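# Open narrow cabinet's top drawer fully, all other drawers shut

## Task

Pull the uppermost drawer of the slim cabinet with three drawers fully open and leave it open. At the end every other drawer in the room must be fully closed. No cabinet may be moved noticeably from its spot. The robot must not topple or finish leaning, or the task fails.

## Robot and tools

ROBOT. A Dexmate Vega: a three-wheeled base, a torso of three links (thigh, shank, chest) folding in a Z, two 7-joint arms with two-finger grippers, and a head. From above, in its start posture, it is 0.70 m long and 0.63 m wide (0.91 m with arms folded); its front edge sits 0.35 m ahead of the base origin. Cameras: head_camera (896x560), left_wrist_camera and right_wrist_camera (672x420, on the back of each hand).

FRAMES. Metres. Base frame: origin on the floor on the centre line, 0.185 m behind the front axle (the turning point); x forward, y left, z up. chest, left_hand and right_hand are printed in it. A hand point lies between the fingers, 0.033 m short of the closed tips; fingers run along the hand's z, close along its y, and the camera side faces -x. Printed hand positions get less accurate far out. The odometry frame is the base frame as it stood when the scene began.

move. All keys except cameras form one action: base and/or joints, optionally with speeds or min_time_s; or target by itself. Motions start together.
- base: exactly one key, a relative offset from where the base last reported itself. translate_m: forward +, -2 to 2 m. strafe_m: left +, -2 to 2 m (heading may drift about 0.02 rad). rotate_rad: counter-clockwise +, -3.2 to 3.2 rad. The front wheels steer first when direction changes (about 0.5 s, up to 1.1 s).
- joints: absolute targets in rad, by name. Ranges: torso_hip_rad 0 to 1.57; torso_knee_rad 0 to 3.141; torso_waist_rad -1.57 to 1.57 (chest forward lean = knee - hip - waist). Left arm: shoulder_pitch -3.041 to 3.041 (+ lowers the arm), shoulder_yaw -0.423 to 1.523, upper_arm_roll and forearm_roll -3.041 to 3.041, elbow -3.041 to 0.214 (0 straight, - bends up), wrist_pitch -1.366 to 1.366 (+ tips hand down), wrist_yaw -1.348 to 1.087, gripper 0 to 0.785 (0 closed). Right arm mirrors: shoulder_pitch negative lowers, shoulder_yaw -1.523 to 0.423, wrist_pitch negative tips down, wrist_yaw -1.087 to 1.348. head_pan_rad -2.792 to 2.792 (+ left), head_tilt_rad -1.483 to 1.483, head_camera_tilt_rad -1.483 to 1.378 (+ down). Top rates: arms 0.32 rad/s, torso 0.27, head 1.5, grippers 0.75; named torso joints arrive together.
- target: an absolute pose for one hand in the base frame: side ("left"/"right"), x, y, z in m (-3 to 3), pitch_deg (-30 to 95; 90 fingers down, 0 level), heading_deg (0 forward, + counter-clockwise), optional roll_deg (default 0), angles -360 to 360; line_only true forces a straight path or refusal. The robot must be still; the check considers only the robot, not furniture. Straight paths go up to 45 cm; otherwise the arm takes an arc that can swing wide. After "short (part of ...)" resend the same target.
- speeds caps this action: translate_m and strafe_m 0.04 to 0.3 m/s, rotate_rad 0.1 to 0.6 rad/s. min_time_s (0.1 to 8) stretches arm and head motions.
- cameras: list of names, [] for none, omitted for all. Unknown keys make a call invalid; out-of-range values are refused, and a refusal cancels the rest of that reply's calls.

wait: seconds 0 to 10; returns state and images. zoom_image: camera plus region [x0, y0, x1, y1] in pixels, at most 504x504. finished_scene: scene = current scene number; call only when the drawers are right and will stay so.

RESULTS. "move" reads done or the worst status. base_status and joint_status: done; off_target (stopped away from target, may keep pushing); contact_stop (arm pushed hard ~0.6 s; that whole arm or torso group stops and drops its targets); time_out; not_followed / "joint command not followed" / "pose unreachable" (arm withheld by a self-collision check, may retry later); limit_stop_at_motor_heat. Hand statuses: reached (within 10 mm and 2 degrees), short, or refused with a reason. base_odometry counts wheel turns only. turned_by_wheels and turned_by_imu give turning since the last result; an imu turn over 0.03 rad after a straight or sideways drive means you probably hit something. A count near 0.000 means blocked or a wheel unable to steer (try a small rotation). base_tilt (degrees, forward/right) has ~2 degree error. Joint torques and motor temperatures are listed per arm; MOTOR HOT appears at 65 °C, an over-temperature stop at 80 °C.

TORSO PRESETS (hip, knee, waist): stand 0.469, 1.617, 1.048 (start); stand_high 0.78, 1.57, 0.44; lean_20 0.52, 1.05, 0.18; lean_45 0.52, 1.05, -0.26; low_lean_45 0, 0, -0.79. Fold arms before low_lean_45. Fold, in arm key order: left 1, 0.5, -0.6, -2.5, 0, -0.9, 0; right -1, -0.5, 0.6, -2.5, 0, 0.9, 0.

GRIPPER. Finger gap at the hand point is about 0.24 x angle - 0.002 m; the fingers are soft, so the angle does not prove a grip.

AVOID. The base does not stop at furniture; it stalls or shoves it, so drive gently near cabinets and watch imu. A forward-leaning torso can tip the robot; a fall cannot be undone. Never let arms strike or squeeze each other. Back an arm off after any contact stop. Avoid torque faults (e.g. wrist joints 23.5 N m), long stretched holds that heat motors, slamming drawers, and hard pushes.

Each tool is called in YAML: its name, and indented under it one key for each argument.

## Session

move:

Scene clock: 0.00 s.
Joint torques (N m): no reading
Motor temperatures (°C): left_arm=[31 31 31 26 40 35 41] | right_arm=[30 27 33 31 36 36 33]
base_odometry: x=+0.000 y=+0.000 heading=+0.000
turned_by_wheels: +0.000
turned_by_imu: +0.000
base_tilt: forward=+0.1 right=+0.7
base_status: not commanded
joint_positions: torso_hip_rad=+0.469 torso_knee_rad=+1.617 torso_waist_rad=+1.048 left_shoulder_pitch_rad=+2.189 left_shoulder_yaw_rad=-0.007 left_upper_arm_roll_rad=+0.016 left_elbow_rad=-1.090 left_forearm_roll_rad=+0.013 left_wrist_pitch_rad=-0.515 left_wrist_yaw_rad=+0.020 left_gripper_rad=+0.005 right_shoulder_pitch_rad=-2.209 right_shoulder_yaw_rad=-0.016 right_upper_arm_roll_rad=+0.009 right_elbow_rad=-1.106 right_forearm_roll_rad=-0.010 right_wrist_pitch_rad=+0.494 right_wrist_yaw_rad=-0.018 right_gripper_rad=+0.005 head_pan_rad=+0.000 head_tilt_rad=+0.000 head_camera_tilt_rad=+0.000
joint_status: not commanded
chest: x=-0.0111 y=+0.0000 z=+1.4155 quat_wxyz=(+0.999, +0.000, +0.050, +0.000) (m; base frame)
left_hand: x=+0.2066 y=+0.2195 z=+0.6100 quat_wxyz=(+0.429, +0.002, +0.903, +0.000) pitch_deg=+39.1 heading_deg=-0.2 roll_deg=+0.1 back=up (m; base frame)
right_hand: x=+0.1929 y=-0.2468 z=+0.6050 quat_wxyz=(+0.418, -0.007, +0.908, -0.015) pitch_deg=+40.6 heading_deg=-1.6 roll_deg=-2.5 back=up (m; base frame)
pictures: head_camera, left_wrist_camera, right_wrist_camera

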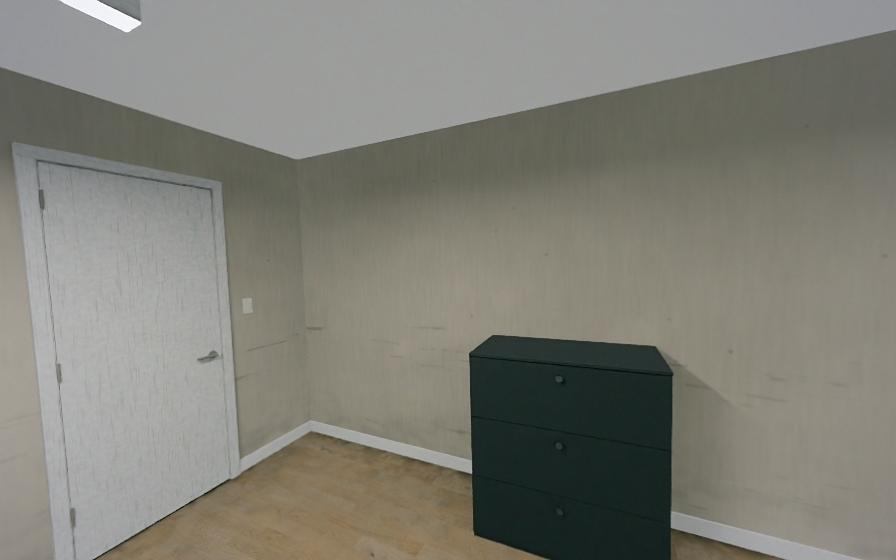

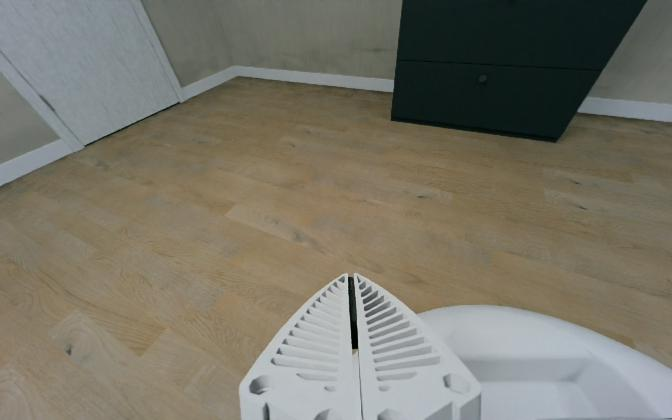

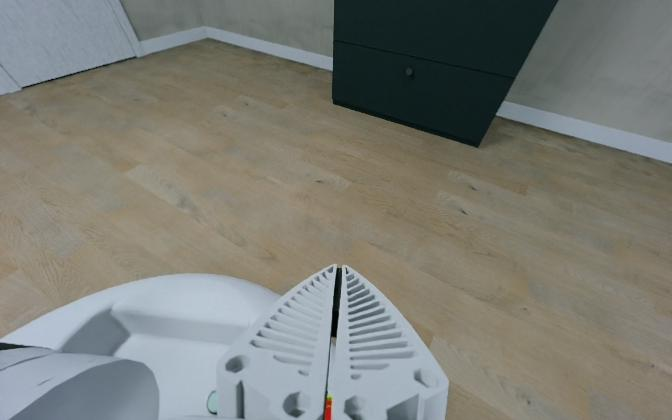

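move:
  joints: {"head_pan_rad":-1.5,"head_camera_tilt_rad":0.3}
  cameras: ["head_camera"]

move:
  joints: {"head_pan_rad":1.5}
  cameras: ["head_camera"]

move:
  joints: {"head_pan_rad":2.75}
  cameras: ["head_camera"]

Scene clock: 1.90 s.
Joint torques (N m): left_arm=[5.91 -1.53 -0.24 -2.46 -0.01 -1.88 -0.02] | right_arm=[-2.42 -2.1 0.24 -3.71 0.18 1.98 0.03]
Motor temperatures (°C): left_arm=[31 31 31 26 40 35 41] | right_arm=[30 27 33 31 36 36 33]
move: done
base_odometry: x=+0.000 y=+0.000 heading=+0.000
turned_by_wheels: +0.000
turned_by_imu: +0.000
base_tilt: forward=+0.1 right=+0.7
base_status: not commanded
joint_positions: torso_hip_rad=+0.469 torso_knee_rad=+1.617 torso_waist_rad=+1.048 left_shoulder_pitch_rad=+2.189 left_shoulder_yaw_rad=-0.007 left_upper_arm_roll_rad=+0.016 left_elbow_rad=-1.090 left_forearm_roll_rad=+0.013 left_wrist_pitch_rad=-0.515 left_wrist_yaw_rad=+0.020 left_gripper_rad=+0.005 right_shoulder_pitch_rad=-2.209 right_shoulder_yaw_rad=-0.016 right_upper_arm_roll_rad=+0.009 right_elbow_rad=-1.106 right_forearm_roll_rad=-0.010 right_wrist_pitch_rad=+0.494 right_wrist_yaw_rad=-0.018 right_gripper_rad=+0.005 head_pan_rad=-1.500 head_tilt_rad=+0.000 head_camera_tilt_rad=+0.300
joint_status: all done
chest: x=-0.0111 y=+0.0000 z=+1.4155 quat_wxyz=(+0.999, +0.000, +0.050, +0.000) (m; base frame)
left_hand: x=+0.2066 y=+0.2195 z=+0.6100 quat_wxyz=(+0.429, +0.002, +0.903, +0.000) pitch_deg=+39.1 heading_deg=-0.2 roll_deg=+0.1 back=up (m; base frame)
right_hand: x=+0.1929 y=-0.2468 z=+0.6050 quat_wxyz=(+0.418, -0.007, +0.908, -0.015) pitch_deg=+40.6 heading_deg=-1.6 roll_deg=-2.5 back=up (m; base frame)
pictures: head_camera

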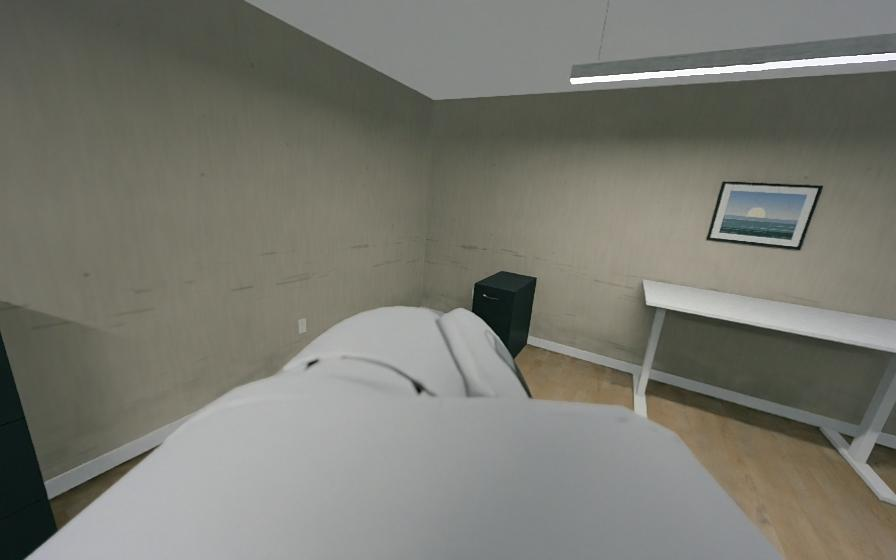

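Scene clock: 4.57 s.
Joint torques (N m): left_arm=[4.62 1.03 -1.69 -3.64 0.15 -2.45 -0.26] | right_arm=[-5.27 -2.03 0.66 -2.32 0.11 2.5 -0.19]
Motor temperatures (°C): left_arm=[31 31 31 26 40 35 41] | right_arm=[30 27 33 31 36 36 33]
move: done
base_odometry: x=+0.000 y=+0.000 heading=+0.000
turned_by_wheels: +0.000
turned_by_imu: +0.000
base_tilt: forward=+0.1 right=+0.8
base_status: not commanded
joint_positions: torso_hip_rad=+0.469 torso_knee_rad=+1.617 torso_waist_rad=+1.048 left_shoulder_pitch_rad=+2.189 left_shoulder_yaw_rad=-0.007 left_upper_arm_roll_rad=+0.016 left_elbow_rad=-1.090 left_forearm_roll_rad=+0.013 left_wrist_pitch_rad=-0.515 left_wrist_yaw_rad=+0.020 left_gripper_rad=+0.005 right_shoulder_pitch_rad=-2.209 right_shoulder_yaw_rad=-0.016 right_upper_arm_roll_rad=+0.009 right_elbow_rad=-1.106 right_forearm_roll_rad=-0.010 right_wrist_pitch_rad=+0.494 right_wrist_yaw_rad=-0.018 right_gripper_rad=+0.005 head_pan_rad=+1.500 head_tilt_rad=+0.000 head_camera_tilt_rad=+0.300
joint_status: all done
chest: x=-0.0111 y=+0.0000 z=+1.4155 quat_wxyz=(+0.999, +0.000, +0.050, +0.000) (m; base frame)
left_hand: x=+0.2066 y=+0.2195 z=+0.6100 quat_wxyz=(+0.429, +0.002, +0.903, +0.000) pitch_deg=+39.1 heading_deg=-0.2 roll_deg=+0.1 back=up (m; base frame)
right_hand: x=+0.1929 y=-0.2468 z=+0.6050 quat_wxyz=(+0.418, -0.007, +0.908, -0.015) pitch_deg=+40.6 heading_deg=-1.6 roll_deg=-2.5 back=up (m; base frame)
pictures: head_camera

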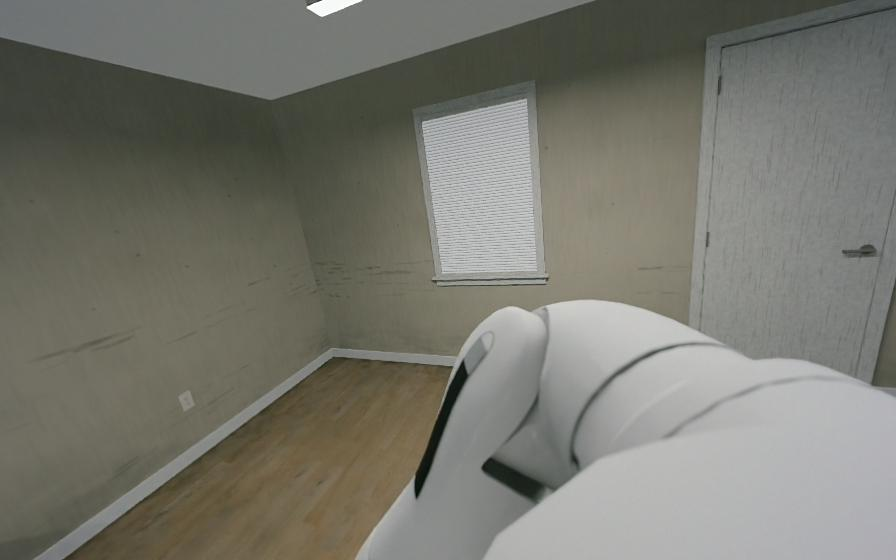

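Scene clock: 6.07 s.
Joint torques (N m): left_arm=[3.73 0.1 -0.9 -2.95 -0.03 -2.25 -0.13] | right_arm=[-3.7 -1.72 0.31 -2.47 0.14 2.39 -0.02]
Motor temperatures (°C): left_arm=[31 31 31 26 40 35 41] | right_arm=[30 27 33 31 36 36 33]
move: done
base_odometry: x=+0.000 y=+0.000 heading=+0.000
turned_by_wheels: +0.000
turned_by_imu: +0.000
base_tilt: forward=+0.0 right=+0.8
base_status: not commanded
joint_positions: torso_hip_rad=+0.469 torso_knee_rad=+1.617 torso_waist_rad=+1.048 left_shoulder_pitch_rad=+2.189 left_shoulder_yaw_rad=-0.007 left_upper_arm_roll_rad=+0.016 left_elbow_rad=-1.090 left_forearm_roll_rad=+0.013 left_wrist_pitch_rad=-0.515 left_wrist_yaw_rad=+0.020 left_gripper_rad=+0.005 right_shoulder_pitch_rad=-2.209 right_shoulder_yaw_rad=-0.016 right_upper_arm_roll_rad=+0.009 right_elbow_rad=-1.106 right_forearm_roll_rad=-0.010 right_wrist_pitch_rad=+0.494 right_wrist_yaw_rad=-0.018 right_gripper_rad=+0.005 head_pan_rad=+2.750 head_tilt_rad=+0.000 head_camera_tilt_rad=+0.300
joint_status: all done
chest: x=-0.0111 y=+0.0000 z=+1.4155 quat_wxyz=(+0.999, +0.000, +0.050, +0.000) (m; base frame)
left_hand: x=+0.2066 y=+0.2195 z=+0.6100 quat_wxyz=(+0.429, +0.002, +0.903, +0.000) pitch_deg=+39.1 heading_deg=-0.2 roll_deg=+0.1 back=up (m; base frame)
right_hand: x=+0.1929 y=-0.2468 z=+0.6050 quat_wxyz=(+0.418, -0.007, +0.908, -0.015) pitch_deg=+40.6 heading_deg=-1.6 roll_deg=-2.5 back=up (m; base frame)
pictures: head_camera

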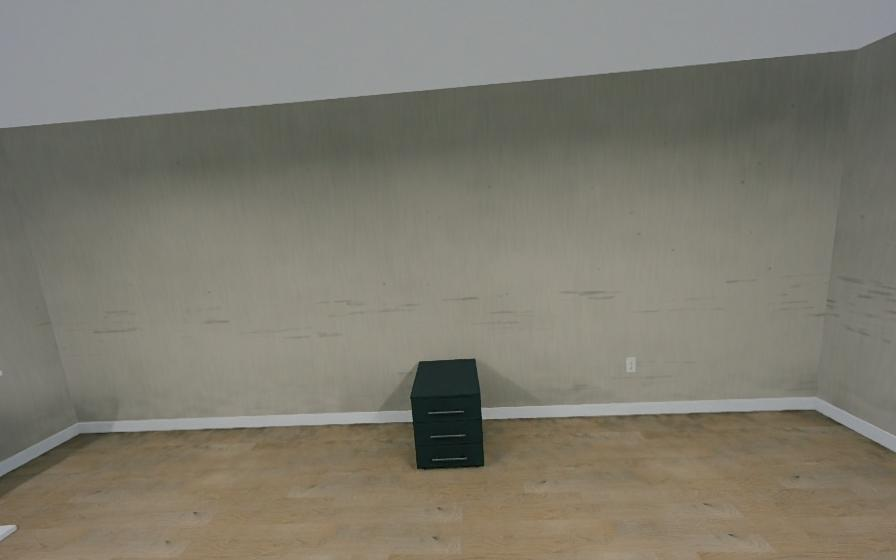

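move:
  base: {"rotate_rad":2.75}
  joints: {"head_pan_rad":0,"head_camera_tilt_rad":0.6}
  cameras: ["head_camera","right_wrist_camera"]

Scene clock: 12.57 s.
Joint torques (N m): left_arm=[5.99 -1.67 -0.4 -2.62 0.21 -2.37 -0.07] | right_arm=[-4.7 -0.49 0.57 -2.19 0.02 2.46 -0.15]
Motor temperatures (°C): left_arm=[31 31 31 26 40 35 41] | right_arm=[30 27 33 31 36 36 33]
move: done
base_odometry: x=+0.003 y=+0.000 heading=+2.758
turned_by_wheels: +2.758
turned_by_imu: +2.744
base_tilt: forward=+0.0 right=+0.8
base_status: done
joint_positions: torso_hip_rad=+0.469 torso_knee_rad=+1.617 torso_waist_rad=+1.048 left_shoulder_pitch_rad=+2.189 left_shoulder_yaw_rad=-0.007 left_upper_arm_roll_rad=+0.016 left_elbow_rad=-1.090 left_forearm_roll_rad=+0.013 left_wrist_pitch_rad=-0.515 left_wrist_yaw_rad=+0.020 left_gripper_rad=+0.005 right_shoulder_pitch_rad=-2.209 right_shoulder_yaw_rad=-0.016 right_upper_arm_roll_rad=+0.009 right_elbow_rad=-1.106 right_forearm_roll_rad=-0.010 right_wrist_pitch_rad=+0.494 right_wrist_yaw_rad=-0.018 right_gripper_rad=+0.005 head_pan_rad=+0.000 head_tilt_rad=+0.000 head_camera_tilt_rad=+0.600
joint_status: all done
chest: x=-0.0111 y=+0.0000 z=+1.4155 quat_wxyz=(+0.999, +0.000, +0.050, +0.000) (m; base frame)
left_hand: x=+0.2066 y=+0.2195 z=+0.6100 quat_wxyz=(+0.429, +0.002, +0.903, +0.000) pitch_deg=+39.1 heading_deg=-0.2 roll_deg=+0.1 back=up (m; base frame)
right_hand: x=+0.1929 y=-0.2468 z=+0.6050 quat_wxyz=(+0.418, -0.007, +0.908, -0.015) pitch_deg=+40.6 heading_deg=-1.6 roll_deg=-2.5 back=up (m; base frame)
pictures: head_camera, right_wrist_camera

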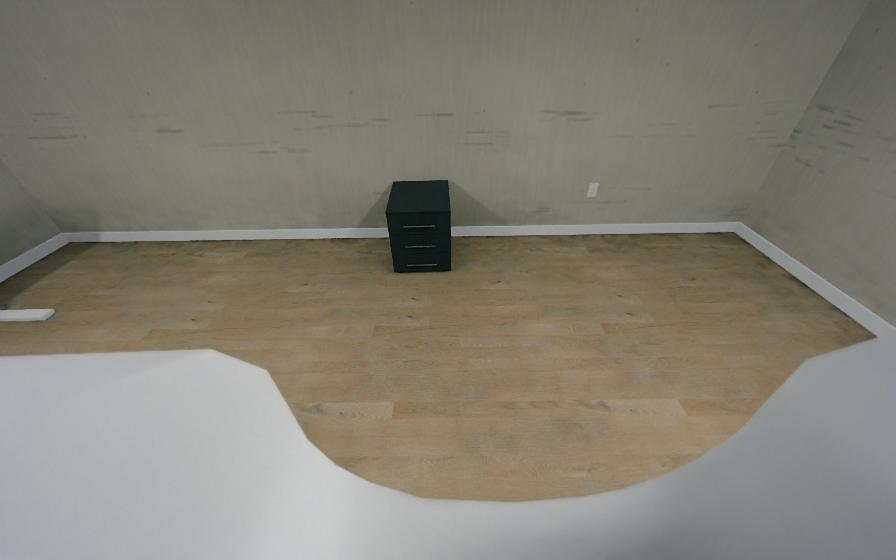

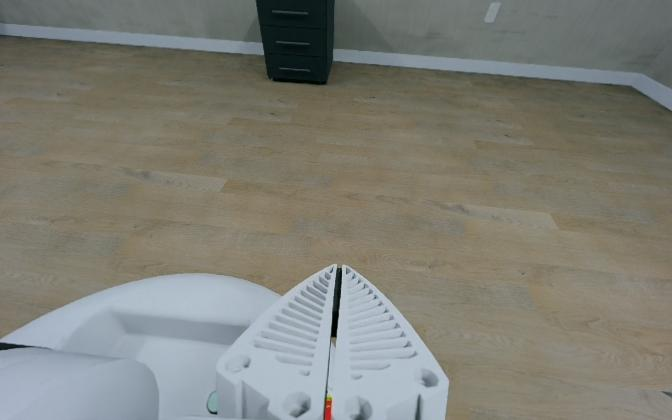

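move:
  base: {"rotate_rad":0.05}
  cameras: []

move:
  base: {"translate_m":0.95}
  joints: {"torso_hip_rad":0.2,"torso_knee_rad":0.8,"torso_waist_rad":0.3,"left_gripper_rad":0.4}

Scene clock: 14.17 s.
Joint torques (N m): left_arm=[4.54 0.31 -0.26 -3.06 0.1 -2.14 -0.08] | right_arm=[-3.87 -1.35 0.46 -1.72 0.23 1.98 0.02]
Motor temperatures (°C): left_arm=[31 31 31 26 40 35 41] | right_arm=[30 27 33 31 36 36 33]
move: done
base_odometry: x=+0.003 y=+0.000 heading=+2.808
turned_by_wheels: +0.050
turned_by_imu: +0.050
base_tilt: forward=+0.0 right=+0.8
base_status: done
joint_positions: torso_hip_rad=+0.469 torso_knee_rad=+1.617 torso_waist_rad=+1.048 left_shoulder_pitch_rad=+2.189 left_shoulder_yaw_rad=-0.007 left_upper_arm_roll_rad=+0.016 left_elbow_rad=-1.090 left_forearm_roll_rad=+0.013 left_wrist_pitch_rad=-0.515 left_wrist_yaw_rad=+0.020 left_gripper_rad=+0.005 right_shoulder_pitch_rad=-2.209 right_shoulder_yaw_rad=-0.016 right_upper_arm_roll_rad=+0.009 right_elbow_rad=-1.106 right_forearm_roll_rad=-0.010 right_wrist_pitch_rad=+0.494 right_wrist_yaw_rad=-0.018 right_gripper_rad=+0.005 head_pan_rad=+0.000 head_tilt_rad=+0.000 head_camera_tilt_rad=+0.600
joint_status: not commanded
chest: x=-0.0111 y=+0.0000 z=+1.4155 quat_wxyz=(+0.999, +0.000, +0.050, +0.000) (m; base frame)
left_hand: x=+0.2066 y=+0.2195 z=+0.6100 quat_wxyz=(+0.429, +0.002, +0.903, +0.000) pitch_deg=+39.1 heading_deg=-0.2 roll_deg=+0.1 back=up (m; base frame)
right_hand: x=+0.1929 y=-0.2468 z=+0.6050 quat_wxyz=(+0.418, -0.007, +0.908, -0.015) pitch_deg=+40.6 heading_deg=-1.6 roll_deg=-2.5 back=up (m; base frame)
pictures: none
No camera images: "cameras" was empty.

Scene clock: 19.07 s.
Joint torques (N m): left_arm=[10.76 0.35 -0.88 -1.78 0.33 -1.5 -0.02] | right_arm=[-10.3 -1.29 0.89 -1.87 0.06 2.39 -0.14]
Motor temperatures (°C): left_arm=[31 31 31 26 40 35 41] | right_arm=[30 27 33 31 36 36 33]
move: done
base_odometry: x=-0.895 y=+0.309 heading=+2.809
turned_by_wheels: +0.001
turned_by_imu: +0.000
base_tilt: forward=+0.0 right=+0.8
base_status: done
joint_positions: torso_hip_rad=+0.200 torso_knee_rad=+0.800 torso_waist_rad=+0.300 left_shoulder_pitch_rad=+2.189 left_shoulder_yaw_rad=-0.007 left_upper_arm_roll_rad=+0.016 left_elbow_rad=-1.090 left_forearm_roll_rad=+0.013 left_wrist_pitch_rad=-0.515 left_wrist_yaw_rad=+0.020 left_gripper_rad=+0.400 right_shoulder_pitch_rad=-2.209 right_shoulder_yaw_rad=-0.016 right_upper_arm_roll_rad=+0.009 right_elbow_rad=-1.106 right_forearm_roll_rad=-0.010 right_wrist_pitch_rad=+0.494 right_wrist_yaw_rad=-0.018 right_gripper_rad=+0.005 head_pan_rad=+0.000 head_tilt_rad=+0.000 head_camera_tilt_rad=+0.600
joint_status: all done
chest: x=-0.0689 y=+0.0000 z=+1.2154 quat_wxyz=(+0.989, +0.000, +0.149, +0.000) (m; base frame)
left_hand: x=-0.0155 y=+0.2195 z=+0.3827 quat_wxyz=(+0.337, +0.002, +0.941, +0.000) pitch_deg=+50.6 heading_deg=-0.2 roll_deg=+0.1 back=up (m; base frame)
right_hand: x=-0.0300 y=-0.2468 z=+0.3805 quat_wxyz=(+0.325, -0.008, +0.946, -0.014) pitch_deg=+52.0 heading_deg=-2.0 roll_deg=-3.0 back=up (m; base frame)
pictures: head_camera, left_wrist_camera, right_wrist_camera

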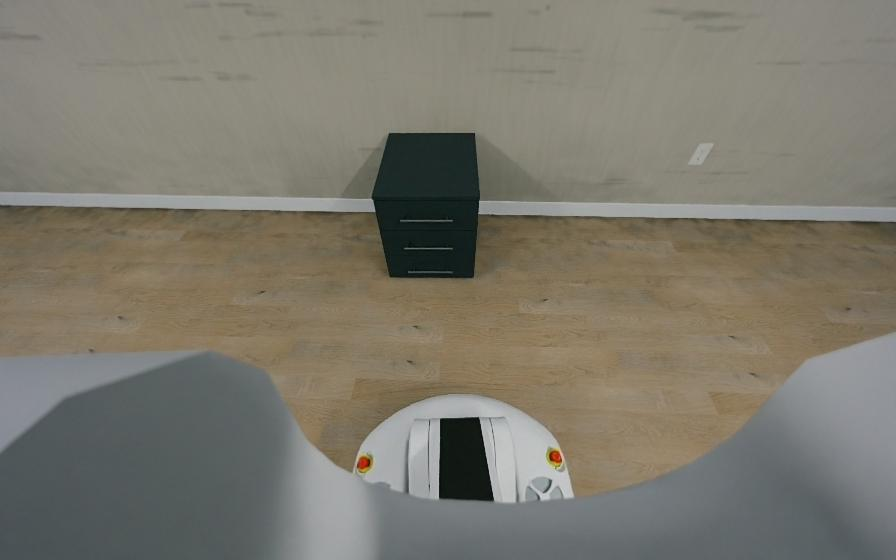

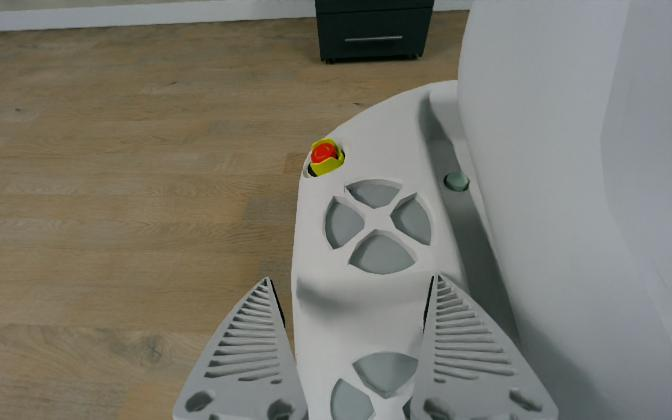

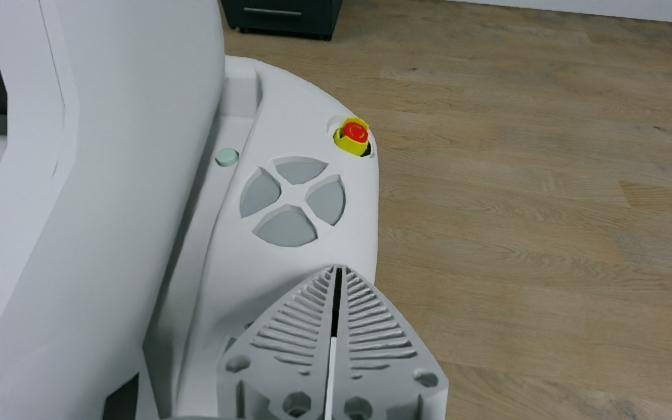

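move:
  base: {"strafe_m":-0.1}
  joints: {"torso_waist_rad":0.0,"head_camera_tilt_rad":0.35}
  cameras: []

move:
  target: {"side":"left","x":0.6,"y":0.2,"z":0.47,"pitch_deg":25,"heading_deg":0,"roll_deg":90}

Scene clock: 22.20 s.
Joint torques (N m): left_arm=[18.64 -0.56 -0.73 0.84 0.01 -1.13 -0.14] | right_arm=[-16.08 -0.5 0.14 1.51 0.22 1.94 0.12]
Motor temperatures (°C): left_arm=[31 31 31 26 40 35 41] | right_arm=[30 27 33 31 36 36 33]
move: done
base_odometry: x=-0.862 y=+0.404 heading=+2.809
turned_by_wheels: +0.000
turned_by_imu: +0.005
base_tilt: forward=+0.0 right=+0.8
base_status: done
joint_positions: torso_hip_rad=+0.200 torso_knee_rad=+0.800 torso_waist_rad=+0.000 left_shoulder_pitch_rad=+2.189 left_shoulder_yaw_rad=-0.007 left_upper_arm_roll_rad=+0.016 left_elbow_rad=-1.090 left_forearm_roll_rad=+0.013 left_wrist_pitch_rad=-0.515 left_wrist_yaw_rad=+0.020 left_gripper_rad=+0.400 right_shoulder_pitch_rad=-2.209 right_shoulder_yaw_rad=-0.016 right_upper_arm_roll_rad=+0.009 right_elbow_rad=-1.106 right_forearm_roll_rad=-0.010 right_wrist_pitch_rad=+0.494 right_wrist_yaw_rad=-0.018 right_gripper_rad=+0.005 head_pan_rad=+0.000 head_tilt_rad=+0.000 head_camera_tilt_rad=+0.350
joint_status: all done
chest: x=+0.0585 y=+0.0000 z=+1.1734 quat_wxyz=(+0.955, +0.000, +0.295, +0.000) (m; base frame)
left_hand: x=-0.1364 y=+0.2195 z=+0.3621 quat_wxyz=(+0.193, +0.002, +0.981, -0.001) pitch_deg=+67.8 heading_deg=-0.4 roll_deg=-0.1 back=up (m; base frame)
right_hand: x=-0.1509 y=-0.2468 z=+0.3643 quat_wxyz=(+0.180, -0.010, +0.984, -0.013) pitch_deg=+69.2 heading_deg=-3.5 roll_deg=-4.7 back=up (m; base frame)
pictures: none
No camera images: "cameras" was empty.

Scene clock: 22.50 s.
Joint torques (N m): left_arm=[17.49 0.71 -0.83 0.69 0.14 -1.86 0] | right_arm=[-15.9 -2.17 0.73 0.71 0.06 1.57 -0.28]
Motor temperatures (°C): left_arm=[31 31 31 26 40 35 41] | right_arm=[30 27 33 31 36 36 33]
move: refused
base_odometry: x=-0.862 y=+0.404 heading=+2.809
turned_by_wheels: +0.000
turned_by_imu: +0.000
base_tilt: forward=+0.0 right=+0.8
base_status: not commanded
joint_positions: torso_hip_rad=+0.200 torso_knee_rad=+0.800 torso_waist_rad=+0.000 left_shoulder_pitch_rad=+2.189 left_shoulder_yaw_rad=-0.007 left_upper_arm_roll_rad=+0.016 left_elbow_rad=-1.090 left_forearm_roll_rad=+0.013 left_wrist_pitch_rad=-0.515 left_wrist_yaw_rad=+0.020 left_gripper_rad=+0.400 right_shoulder_pitch_rad=-2.209 right_shoulder_yaw_rad=-0.016 right_upper_arm_roll_rad=+0.009 right_elbow_rad=-1.106 right_forearm_roll_rad=-0.010 right_wrist_pitch_rad=+0.494 right_wrist_yaw_rad=-0.018 right_gripper_rad=+0.005 head_pan_rad=+0.000 head_tilt_rad=+0.000 head_camera_tilt_rad=+0.350
joint_status: not commanded
chest: x=+0.0585 y=+0.0000 z=+1.1734 quat_wxyz=(+0.955, +0.000, +0.295, +0.000) (m; base frame)
left_hand: x=-0.1364 y=+0.2195 z=+0.3621 quat_wxyz=(+0.193, +0.002, +0.981, -0.001) pitch_deg=+67.8 heading_deg=-0.4 roll_deg=-0.1 back=up (m; base frame)
left_hand_status: refused: the arm stands too near the robot already: the left finger into the base, as the model's coarse spheres have them (needs 2.0 cm clear). Nothing moved. Move it clear with "joints".
right_hand: x=-0.1509 y=-0.2468 z=+0.3643 quat_wxyz=(+0.180, -0.010, +0.984, -0.013) pitch_deg=+69.2 heading_deg=-3.5 roll_deg=-4.7 back=up (m; base frame)
pictures: head_camera, left_wrist_camera, right_wrist_camera

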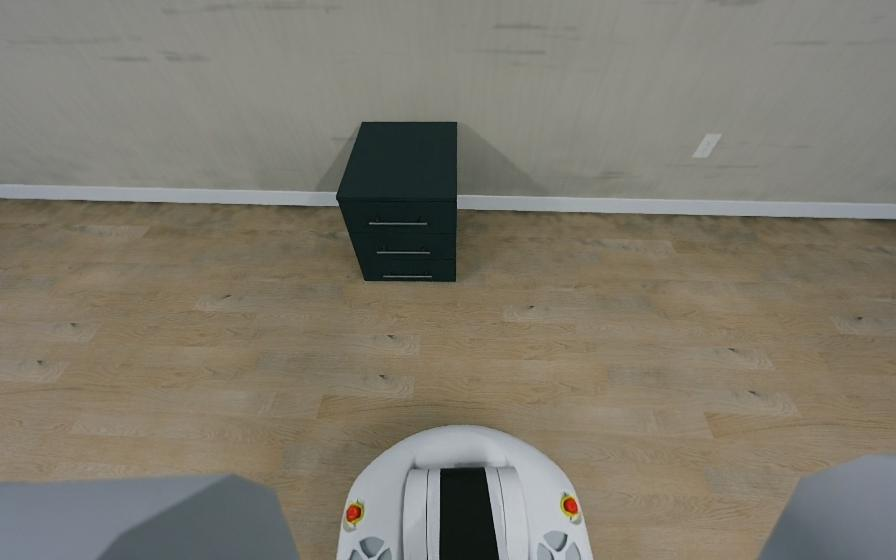

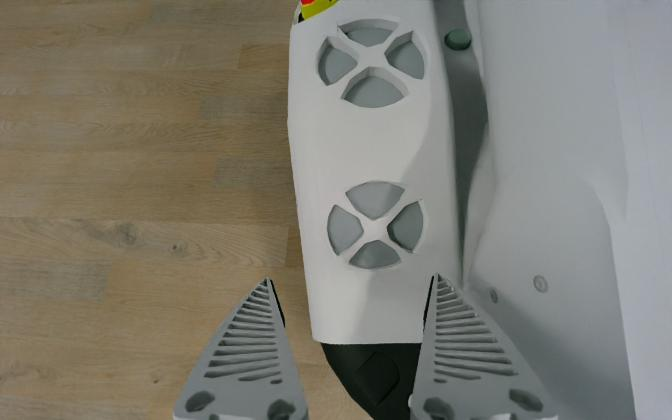

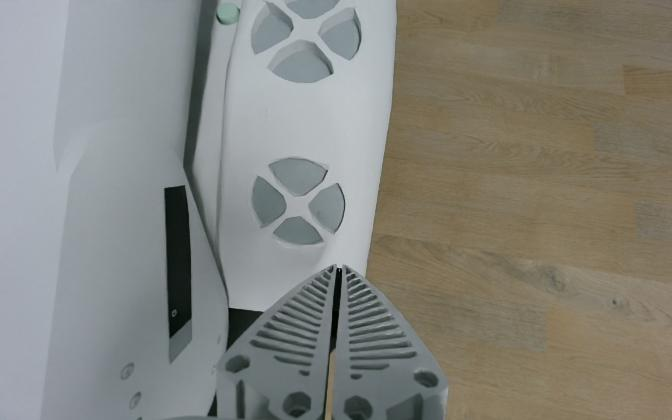

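move:
  joints: {"left_shoulder_pitch_rad":1.3,"left_elbow_rad":-1.6,"left_shoulder_yaw_rad":0.15}
  cameras: []

move:
  target: {"side":"left","x":0.6,"y":0.2,"z":0.49,"pitch_deg":25,"heading_deg":0,"roll_deg":90}

Scene clock: 27.17 s.
Joint torques (N m): left_arm=[-15.8 4.8 -4.62 -7.63 -0.4 -2.4 0.35] | right_arm=[-15.66 -1.87 0.7 1.3 0.24 1.25 -0.15]
Motor temperatures (°C): left_arm=[31 31 31 26 40 35 41] | right_arm=[30 27 33 31 36 36 33]
move: done
base_odometry: x=-0.862 y=+0.404 heading=+2.809
turned_by_wheels: +0.000
turned_by_imu: +0.000
base_tilt: forward=+0.0 right=+0.8
base_status: not commanded
joint_positions: torso_hip_rad=+0.200 torso_knee_rad=+0.800 torso_waist_rad=+0.000 left_shoulder_pitch_rad=+1.304 left_shoulder_yaw_rad=+0.149 left_upper_arm_roll_rad=+0.016 left_elbow_rad=-1.597 left_forearm_roll_rad=+0.013 left_wrist_pitch_rad=-0.515 left_wrist_yaw_rad=+0.020 left_gripper_rad=+0.400 right_shoulder_pitch_rad=-2.209 right_shoulder_yaw_rad=-0.016 right_upper_arm_roll_rad=+0.009 right_elbow_rad=-1.106 right_forearm_roll_rad=-0.010 right_wrist_pitch_rad=+0.494 right_wrist_yaw_rad=-0.018 right_gripper_rad=+0.005 head_pan_rad=+0.000 head_tilt_rad=+0.000 head_camera_tilt_rad=+0.350
joint_status: all done
chest: x=+0.0586 y=+0.0000 z=+1.1734 quat_wxyz=(+0.955, +0.000, +0.296, +0.000) (m; base frame)
left_hand: x=+0.6611 y=+0.2369 z=+0.8187 quat_wxyz=(+0.775, +0.071, +0.628, +0.026) pitch_deg=-11.7 heading_deg=-4.5 roll_deg=+8.4 back=up (m; base frame)
right_hand: x=-0.1509 y=-0.2468 z=+0.3643 quat_wxyz=(+0.180, -0.010, +0.984, -0.013) pitch_deg=+69.2 heading_deg=-3.5 roll_deg=-4.7 back=up (m; base frame)
pictures: none
ARM HIT: the robot struck its own base or body hard.
No camera images: "cameras" was empty.

Scene clock: 32.70 s.
Joint torques (N m): left_arm=[-15.66 -2.87 0.54 -5.61 0.68 -0.01 0.94] | right_arm=[-16.86 -0.63 0.34 1.68 0.04 0.99 0.01]
Motor temperatures (°C): left_arm=[31 31 31 26 40 35 41] | right_arm=[30 27 33 31 36 36 33]
move: done
base_odometry: x=-0.862 y=+0.404 heading=+2.809
turned_by_wheels: +0.000
turned_by_imu: +0.000
base_tilt: forward=+0.1 right=+0.8
base_status: not commanded
joint_positions: torso_hip_rad=+0.200 torso_knee_rad=+0.800 torso_waist_rad=+0.000 left_shoulder_pitch_rad=+1.219 left_shoulder_yaw_rad=+0.208 left_upper_arm_roll_rad=+0.366 left_elbow_rad=-1.303 left_forearm_roll_rad=+1.258 left_wrist_pitch_rad=+0.285 left_wrist_yaw_rad=+0.165 left_gripper_rad=+0.400 right_shoulder_pitch_rad=-2.209 right_shoulder_yaw_rad=-0.016 right_upper_arm_roll_rad=+0.009 right_elbow_rad=-1.106 right_forearm_roll_rad=-0.010 right_wrist_pitch_rad=+0.494 right_wrist_yaw_rad=-0.018 right_gripper_rad=+0.005 head_pan_rad=+0.000 head_tilt_rad=+0.000 head_camera_tilt_rad=+0.350
joint_status: not commanded
chest: x=+0.0586 y=+0.0000 z=+1.1734 quat_wxyz=(+0.955, +0.000, +0.296, +0.000) (m; base frame)
left_hand: x=+0.5999 y=+0.2003 z=+0.4904 quat_wxyz=(+0.381, +0.595, +0.597, +0.379) pitch_deg=+25.0 heading_deg=-0.1 roll_deg=+89.7 (m; base frame)
left_hand_status: reached (straight line, planned for 4.2 s): 0 mm and 0.3 deg off.
right_hand: x=-0.1509 y=-0.2468 z=+0.3643 quat_wxyz=(+0.180, -0.010, +0.984, -0.013) pitch_deg=+69.2 heading_deg=-3.5 roll_deg=-4.7 back=up (m; base frame)
pictures: head_camera, left_wrist_camera, right_wrist_camera

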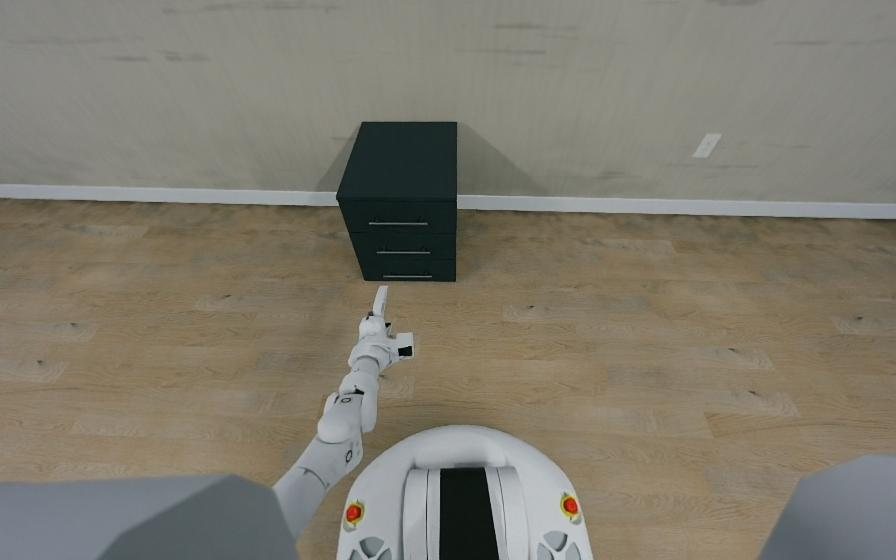

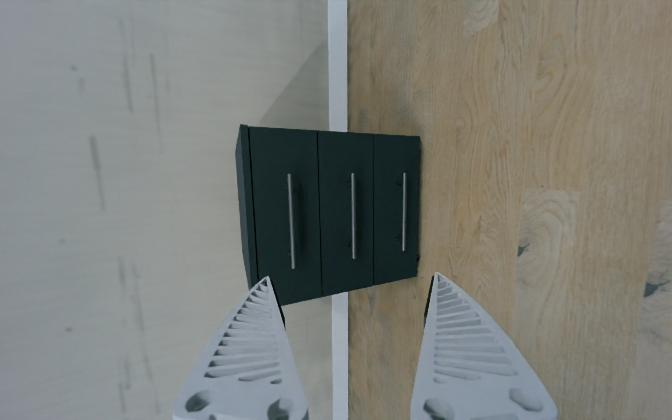

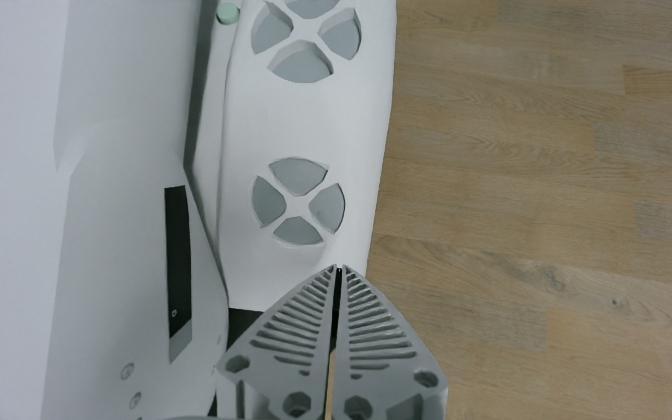

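move:
  target: {"side":"left","x":0.6,"y":0.2,"z":0.41,"pitch_deg":15,"heading_deg":0,"roll_deg":90}
  cameras: []

move:
  base: {"translate_m":0.3}
  cameras: ["head_camera","left_wrist_camera"]

Scene clock: 33.43 s.
Joint torques (N m): left_arm=[-13.97 -3.08 0.54 -5.91 0.71 0.23 1.08] | right_arm=[-16.15 -1.62 0.96 1.28 0.15 0.83 -0.1]
Motor temperatures (°C): left_arm=[31 31 31 26 40 35 41] | right_arm=[30 27 33 31 36 36 33]
move: refused
base_odometry: x=-0.862 y=+0.404 heading=+2.809
turned_by_wheels: +0.000
turned_by_imu: +0.000
base_tilt: forward=+0.0 right=+0.8
base_status: not commanded
joint_positions: torso_hip_rad=+0.200 torso_knee_rad=+0.800 torso_waist_rad=+0.000 left_shoulder_pitch_rad=+1.218 left_shoulder_yaw_rad=+0.207 left_upper_arm_roll_rad=+0.368 left_elbow_rad=-1.301 left_forearm_roll_rad=+1.261 left_wrist_pitch_rad=+0.288 left_wrist_yaw_rad=+0.165 left_gripper_rad=+0.400 right_shoulder_pitch_rad=-2.209 right_shoulder_yaw_rad=-0.016 right_upper_arm_roll_rad=+0.009 right_elbow_rad=-1.106 right_forearm_roll_rad=-0.010 right_wrist_pitch_rad=+0.494 right_wrist_yaw_rad=-0.018 right_gripper_rad=+0.005 head_pan_rad=+0.000 head_tilt_rad=+0.000 head_camera_tilt_rad=+0.350
joint_status: not commanded
chest: x=+0.0586 y=+0.0000 z=+1.1734 quat_wxyz=(+0.955, +0.000, +0.296, +0.000) (m; base frame)
left_hand: x=+0.5998 y=+0.2002 z=+0.4899 quat_wxyz=(+0.380, +0.596, +0.597, +0.380) pitch_deg=+25.0 heading_deg=+0.0 roll_deg=+90.0 (m; base frame)
left_hand_status: refused: no posture of the arm gets there (out of reach): the closest leaves the hand 4.2 cm and 0 deg from the pose. Nothing moved.
right_hand: x=-0.1509 y=-0.2468 z=+0.3643 quat_wxyz=(+0.180, -0.010, +0.984, -0.013) pitch_deg=+69.2 heading_deg=-3.5 roll_deg=-4.7 back=up (m; base frame)
pictures: none
No camera images: "cameras" was empty.

not run: a stop came earlier in this reply.

move:
  target: {"side":"left","x":0.6,"y":0.2,"z":0.41,"pitch_deg":30,"heading_deg":0,"roll_deg":90}
  cameras: []

move:
  base: {"translate_m":0.3}
  cameras: ["head_camera","left_wrist_camera"]

Scene clock: 36.77 s.
Joint torques (N m): left_arm=[-17.44 -3.38 0.55 -4.52 0.2 0.09 1.43] | right_arm=[-15.7 -0.57 0.29 0.73 0.11 2.03 -0.08]
Motor temperatures (°C): left_arm=[31 31 31 26 40 35 41] | right_arm=[30 27 33 31 36 36 33]
move: done
base_odometry: x=-0.862 y=+0.404 heading=+2.809
turned_by_wheels: +0.000
turned_by_imu: +0.000
base_tilt: forward=+0.1 right=+0.8
base_status: not commanded
joint_positions: torso_hip_rad=+0.200 torso_knee_rad=+0.800 torso_waist_rad=+0.000 left_shoulder_pitch_rad=+1.013 left_shoulder_yaw_rad=+0.124 left_upper_arm_roll_rad=+0.392 left_elbow_rad=-0.849 left_forearm_roll_rad=+1.212 left_wrist_pitch_rad=+0.205 left_wrist_yaw_rad=+0.303 left_gripper_rad=+0.400 right_shoulder_pitch_rad=-2.209 right_shoulder_yaw_rad=-0.016 right_upper_arm_roll_rad=+0.009 right_elbow_rad=-1.106 right_forearm_roll_rad=-0.010 right_wrist_pitch_rad=+0.494 right_wrist_yaw_rad=-0.018 right_gripper_rad=+0.005 head_pan_rad=+0.000 head_tilt_rad=+0.000 head_camera_tilt_rad=+0.350
joint_status: not commanded
chest: x=+0.0586 y=+0.0000 z=+1.1734 quat_wxyz=(+0.955, +0.000, +0.296, +0.000) (m; base frame)
left_hand: x=+0.5998 y=+0.2002 z=+0.4103 quat_wxyz=(+0.353, +0.612, +0.612, +0.354) pitch_deg=+30.0 heading_deg=+0.0 roll_deg=-90.0 (m; base frame)
left_hand_status: reached (straight line, planned for 1.8 s): 0 mm and 0.0 deg off.
right_hand: x=-0.1509 y=-0.2468 z=+0.3643 quat_wxyz=(+0.180, -0.010, +0.984, -0.013) pitch_deg=+69.2 heading_deg=-3.5 roll_deg=-4.7 back=up (m; base frame)
pictures: none
No camera images: "cameras" was empty.

Scene clock: 39.80 s.
Joint torques (N m): left_arm=[-16.21 -3.4 0.99 -4.61 0.15 -0.63 1.2] | right_arm=[-16.18 -1.04 0.51 1.38 0.2 1.74 -0.11]
Motor temperatures (°C): left_arm=[31 31 31 26 40 35 41] | right_arm=[30 27 33 31 36 36 33]
move: done
base_odometry: x=-1.146 y=+0.502 heading=+2.809
turned_by_wheels: +0.001
turned_by_imu: +0.000
base_tilt: forward=+0.0 right=+0.8
base_status: done
joint_positions: torso_hip_rad=+0.200 torso_knee_rad=+0.800 torso_waist_rad=+0.000 left_shoulder_pitch_rad=+1.012 left_shoulder_yaw_rad=+0.124 left_upper_arm_roll_rad=+0.393 left_elbow_rad=-0.845 left_forearm_roll_rad=+1.211 left_wrist_pitch_rad=+0.204 left_wrist_yaw_rad=+0.305 left_gripper_rad=+0.400 right_shoulder_pitch_rad=-2.209 right_shoulder_yaw_rad=-0.016 right_upper_arm_roll_rad=+0.009 right_elbow_rad=-1.106 right_forearm_roll_rad=-0.010 right_wrist_pitch_rad=+0.494 right_wrist_yaw_rad=-0.018 right_gripper_rad=+0.005 head_pan_rad=+0.000 head_tilt_rad=+0.000 head_camera_tilt_rad=+0.350
joint_status: not commanded
chest: x=+0.0586 y=+0.0000 z=+1.1734 quat_wxyz=(+0.955, +0.000, +0.296, +0.000) (m; base frame)
left_hand: x=+0.5998 y=+0.2002 z=+0.4097 quat_wxyz=(+0.353, +0.612, +0.613, +0.353) pitch_deg=+30.0 heading_deg=+0.0 roll_deg=-90.0 (m; base frame)
right_hand: x=-0.1509 y=-0.2468 z=+0.3643 quat_wxyz=(+0.180, -0.010, +0.984, -0.013) pitch_deg=+69.2 heading_deg=-3.5 roll_deg=-4.7 back=up (m; base frame)
pictures: head_camera, left_wrist_camera

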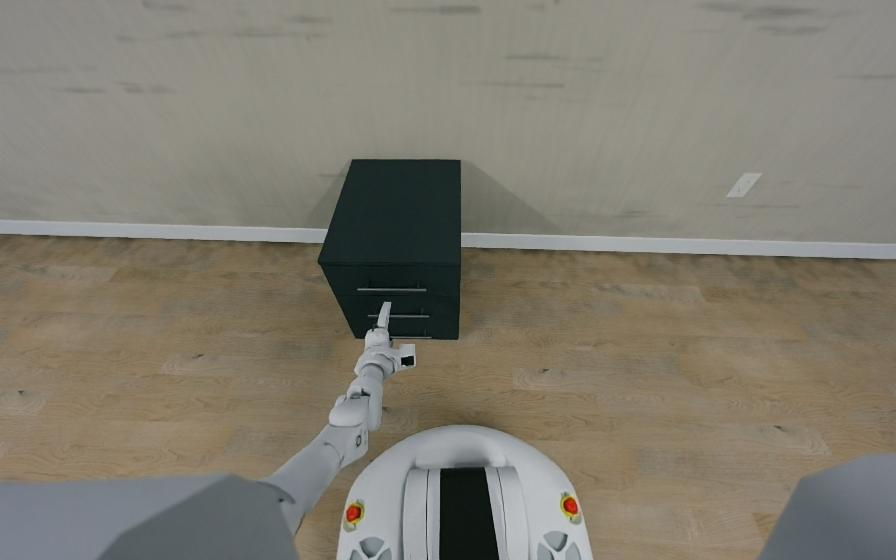

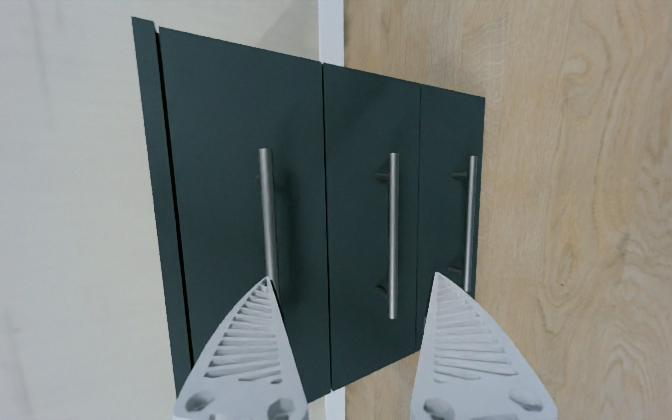

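move:
  target: {"side":"left","x":0.6,"y":0.2,"z":0.43,"pitch_deg":25,"heading_deg":0,"roll_deg":-90}
  cameras: []

move:
  base: {"translate_m":0.09}
  speeds: {"translate_m":0.1}
  cameras: ["head_camera","left_wrist_camera"]

Scene clock: 42.27 s.
Joint torques (N m): left_arm=[-5.27 -4.56 -5.25 -4.49 0.8 -0.52 1.14] | right_arm=[-17.11 -2.03 -0.04 1.99 0.13 0.46 -0.06]
Motor temperatures (°C): left_arm=[31 31 31 26 40 35 41] | right_arm=[30 27 33 31 36 36 33]
move: done
base_odometry: x=-1.146 y=+0.502 heading=+2.809
turned_by_wheels: +0.000
turned_by_imu: +0.000
base_tilt: forward=+0.0 right=+0.8
base_status: not commanded
joint_positions: torso_hip_rad=+0.200 torso_knee_rad=+0.800 torso_waist_rad=+0.000 left_shoulder_pitch_rad=+1.029 left_shoulder_yaw_rad=+0.120 left_upper_arm_roll_rad=+0.390 left_elbow_rad=-0.832 left_forearm_roll_rad=+1.214 left_wrist_pitch_rad=+0.200 left_wrist_yaw_rad=+0.418 left_gripper_rad=+0.400 right_shoulder_pitch_rad=-2.209 right_shoulder_yaw_rad=-0.016 right_upper_arm_roll_rad=+0.009 right_elbow_rad=-1.106 right_forearm_roll_rad=-0.010 right_wrist_pitch_rad=+0.494 right_wrist_yaw_rad=-0.018 right_gripper_rad=+0.005 head_pan_rad=+0.000 head_tilt_rad=+0.000 head_camera_tilt_rad=+0.350
joint_status: not commanded
chest: x=+0.0586 y=+0.0000 z=+1.1734 quat_wxyz=(+0.955, +0.000, +0.296, +0.000) (m; base frame)
left_hand: x=+0.6000 y=+0.2000 z=+0.4293 quat_wxyz=(+0.379, +0.597, +0.597, +0.379) pitch_deg=+25.2 heading_deg=+0.0 roll_deg=-90.0 (m; base frame)
left_hand_status: reached (straight line, planned for 0.7 s): 1 mm and 0.2 deg off.
right_hand: x=-0.1509 y=-0.2468 z=+0.3643 quat_wxyz=(+0.180, -0.010, +0.984, -0.013) pitch_deg=+69.2 heading_deg=-3.5 roll_deg=-4.7 back=up (m; base frame)
pictures: none
No camera images: "cameras" was empty.

Scene clock: 44.03 s.
Joint torques (N m): left_arm=[-5.47 -2.47 -4.84 -4.26 0.84 -0.28 1.22] | right_arm=[-16.1 -1.4 0.12 1.85 0.12 1.71 -0.26]
Motor temperatures (°C): left_arm=[31 31 31 26 40 35 41] | right_arm=[30 27 33 31 36 36 33]
move: done
base_odometry: x=-1.231 y=+0.531 heading=+2.810
turned_by_wheels: +0.001
turned_by_imu: +0.001
base_tilt: forward=+0.1 right=+0.7
base_status: done
joint_positions: torso_hip_rad=+0.200 torso_knee_rad=+0.800 torso_waist_rad=+0.000 left_shoulder_pitch_rad=+1.030 left_shoulder_yaw_rad=+0.120 left_upper_arm_roll_rad=+0.390 left_elbow_rad=-0.831 left_forearm_roll_rad=+1.214 left_wrist_pitch_rad=+0.200 left_wrist_yaw_rad=+0.422 left_gripper_rad=+0.400 right_shoulder_pitch_rad=-2.209 right_shoulder_yaw_rad=-0.016 right_upper_arm_roll_rad=+0.009 right_elbow_rad=-1.106 right_forearm_roll_rad=-0.010 right_wrist_pitch_rad=+0.494 right_wrist_yaw_rad=-0.018 right_gripper_rad=+0.005 head_pan_rad=+0.000 head_tilt_rad=+0.000 head_camera_tilt_rad=+0.350
joint_status: not commanded
chest: x=+0.0586 y=+0.0000 z=+1.1734 quat_wxyz=(+0.955, +0.000, +0.296, +0.000) (m; base frame)
left_hand: x=+0.6000 y=+0.2000 z=+0.4300 quat_wxyz=(+0.380, +0.596, +0.596, +0.380) pitch_deg=+25.0 heading_deg=+0.0 roll_deg=-90.0 (m; base frame)
right_hand: x=-0.1509 y=-0.2468 z=+0.3643 quat_wxyz=(+0.180, -0.010, +0.984, -0.013) pitch_deg=+69.2 heading_deg=-3.5 roll_deg=-4.7 back=up (m; base frame)
pictures: head_camera, left_wrist_camera

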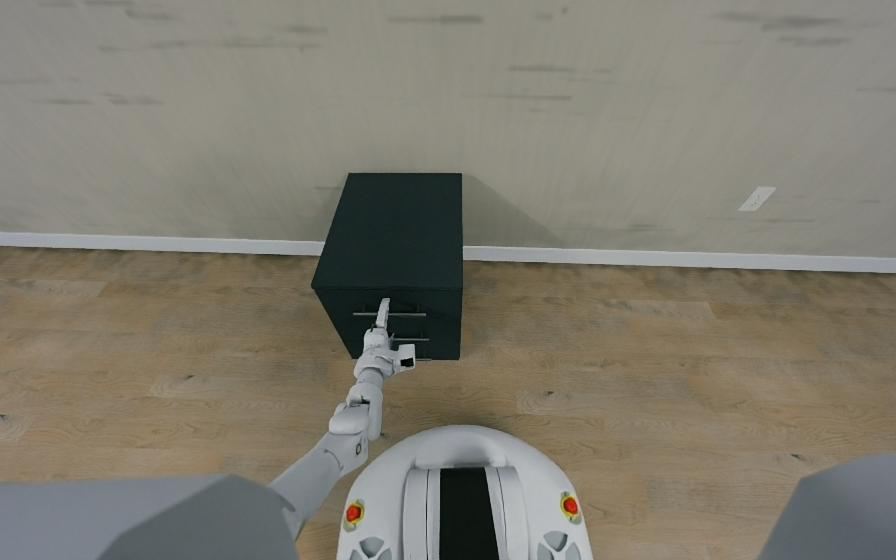

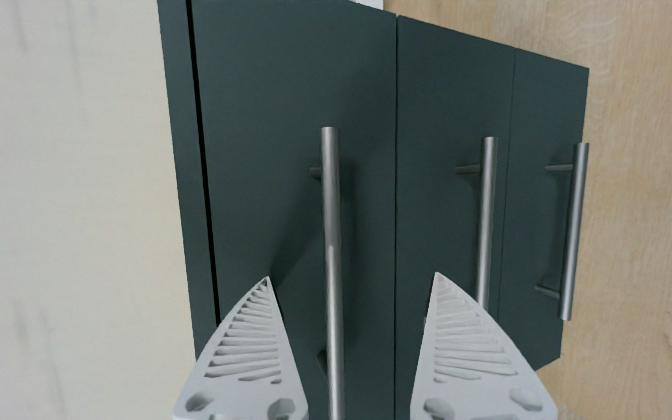

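move:
  base: {"translate_m":0.03}
  speeds: {"translate_m":0.05}
  cameras: ["head_camera","left_wrist_camera"]

Scene clock: 45.47 s.
Joint torques (N m): left_arm=[-20.97 -3.76 -4.57 -5.95 0.38 -0.29 0.03] | right_arm=[-15.89 -1.37 0.87 1.75 0.21 1.48 -0.24]
Motor temperatures (°C): left_arm=[31 31 31 26 40 35 41] | right_arm=[30 27 33 31 36 36 33]
move: done
base_odometry: x=-1.259 y=+0.541 heading=+2.811
turned_by_wheels: +0.001
turned_by_imu: +0.001
base_tilt: forward=+0.1 right=+0.8
base_status: done
joint_positions: torso_hip_rad=+0.200 torso_knee_rad=+0.800 torso_waist_rad=+0.000 left_shoulder_pitch_rad=+1.030 left_shoulder_yaw_rad=+0.119 left_upper_arm_roll_rad=+0.390 left_elbow_rad=-0.831 left_forearm_roll_rad=+1.214 left_wrist_pitch_rad=+0.200 left_wrist_yaw_rad=+0.422 left_gripper_rad=+0.400 right_shoulder_pitch_rad=-2.209 right_shoulder_yaw_rad=-0.016 right_upper_arm_roll_rad=+0.009 right_elbow_rad=-1.106 right_forearm_roll_rad=-0.010 right_wrist_pitch_rad=+0.494 right_wrist_yaw_rad=-0.018 right_gripper_rad=+0.005 head_pan_rad=+0.000 head_tilt_rad=+0.000 head_camera_tilt_rad=+0.350
joint_status: not commanded
chest: x=+0.0584 y=+0.0000 z=+1.1734 quat_wxyz=(+0.955, +0.000, +0.295, +0.000) (m; base frame)
left_hand: x=+0.5996 y=+0.2000 z=+0.4299 quat_wxyz=(+0.380, +0.596, +0.596, +0.380) pitch_deg=+25.0 heading_deg=+0.0 roll_deg=-90.0 (m; base frame)
right_hand: x=-0.1509 y=-0.2468 z=+0.3643 quat_wxyz=(+0.180, -0.010, +0.984, -0.013) pitch_deg=+69.2 heading_deg=-3.5 roll_deg=-4.7 back=up (m; base frame)
pictures: head_camera, left_wrist_camera

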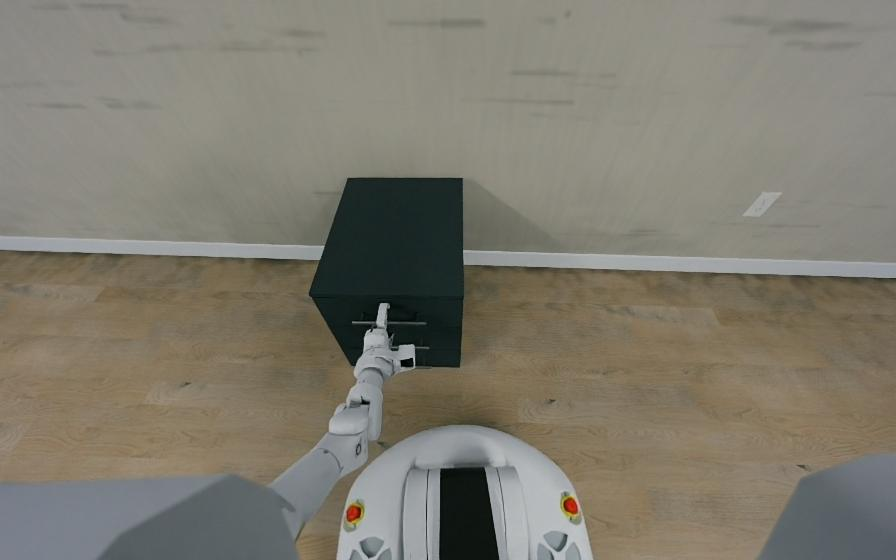

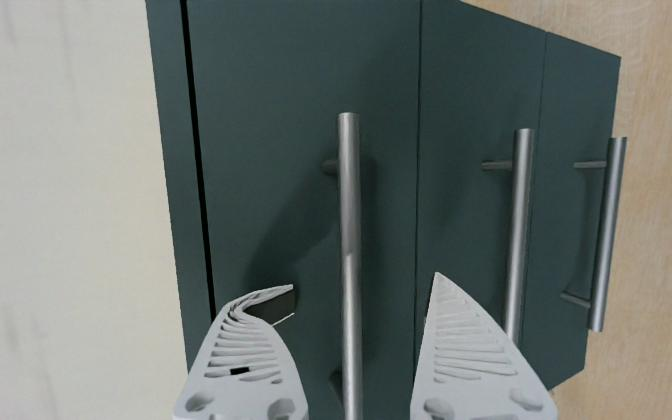

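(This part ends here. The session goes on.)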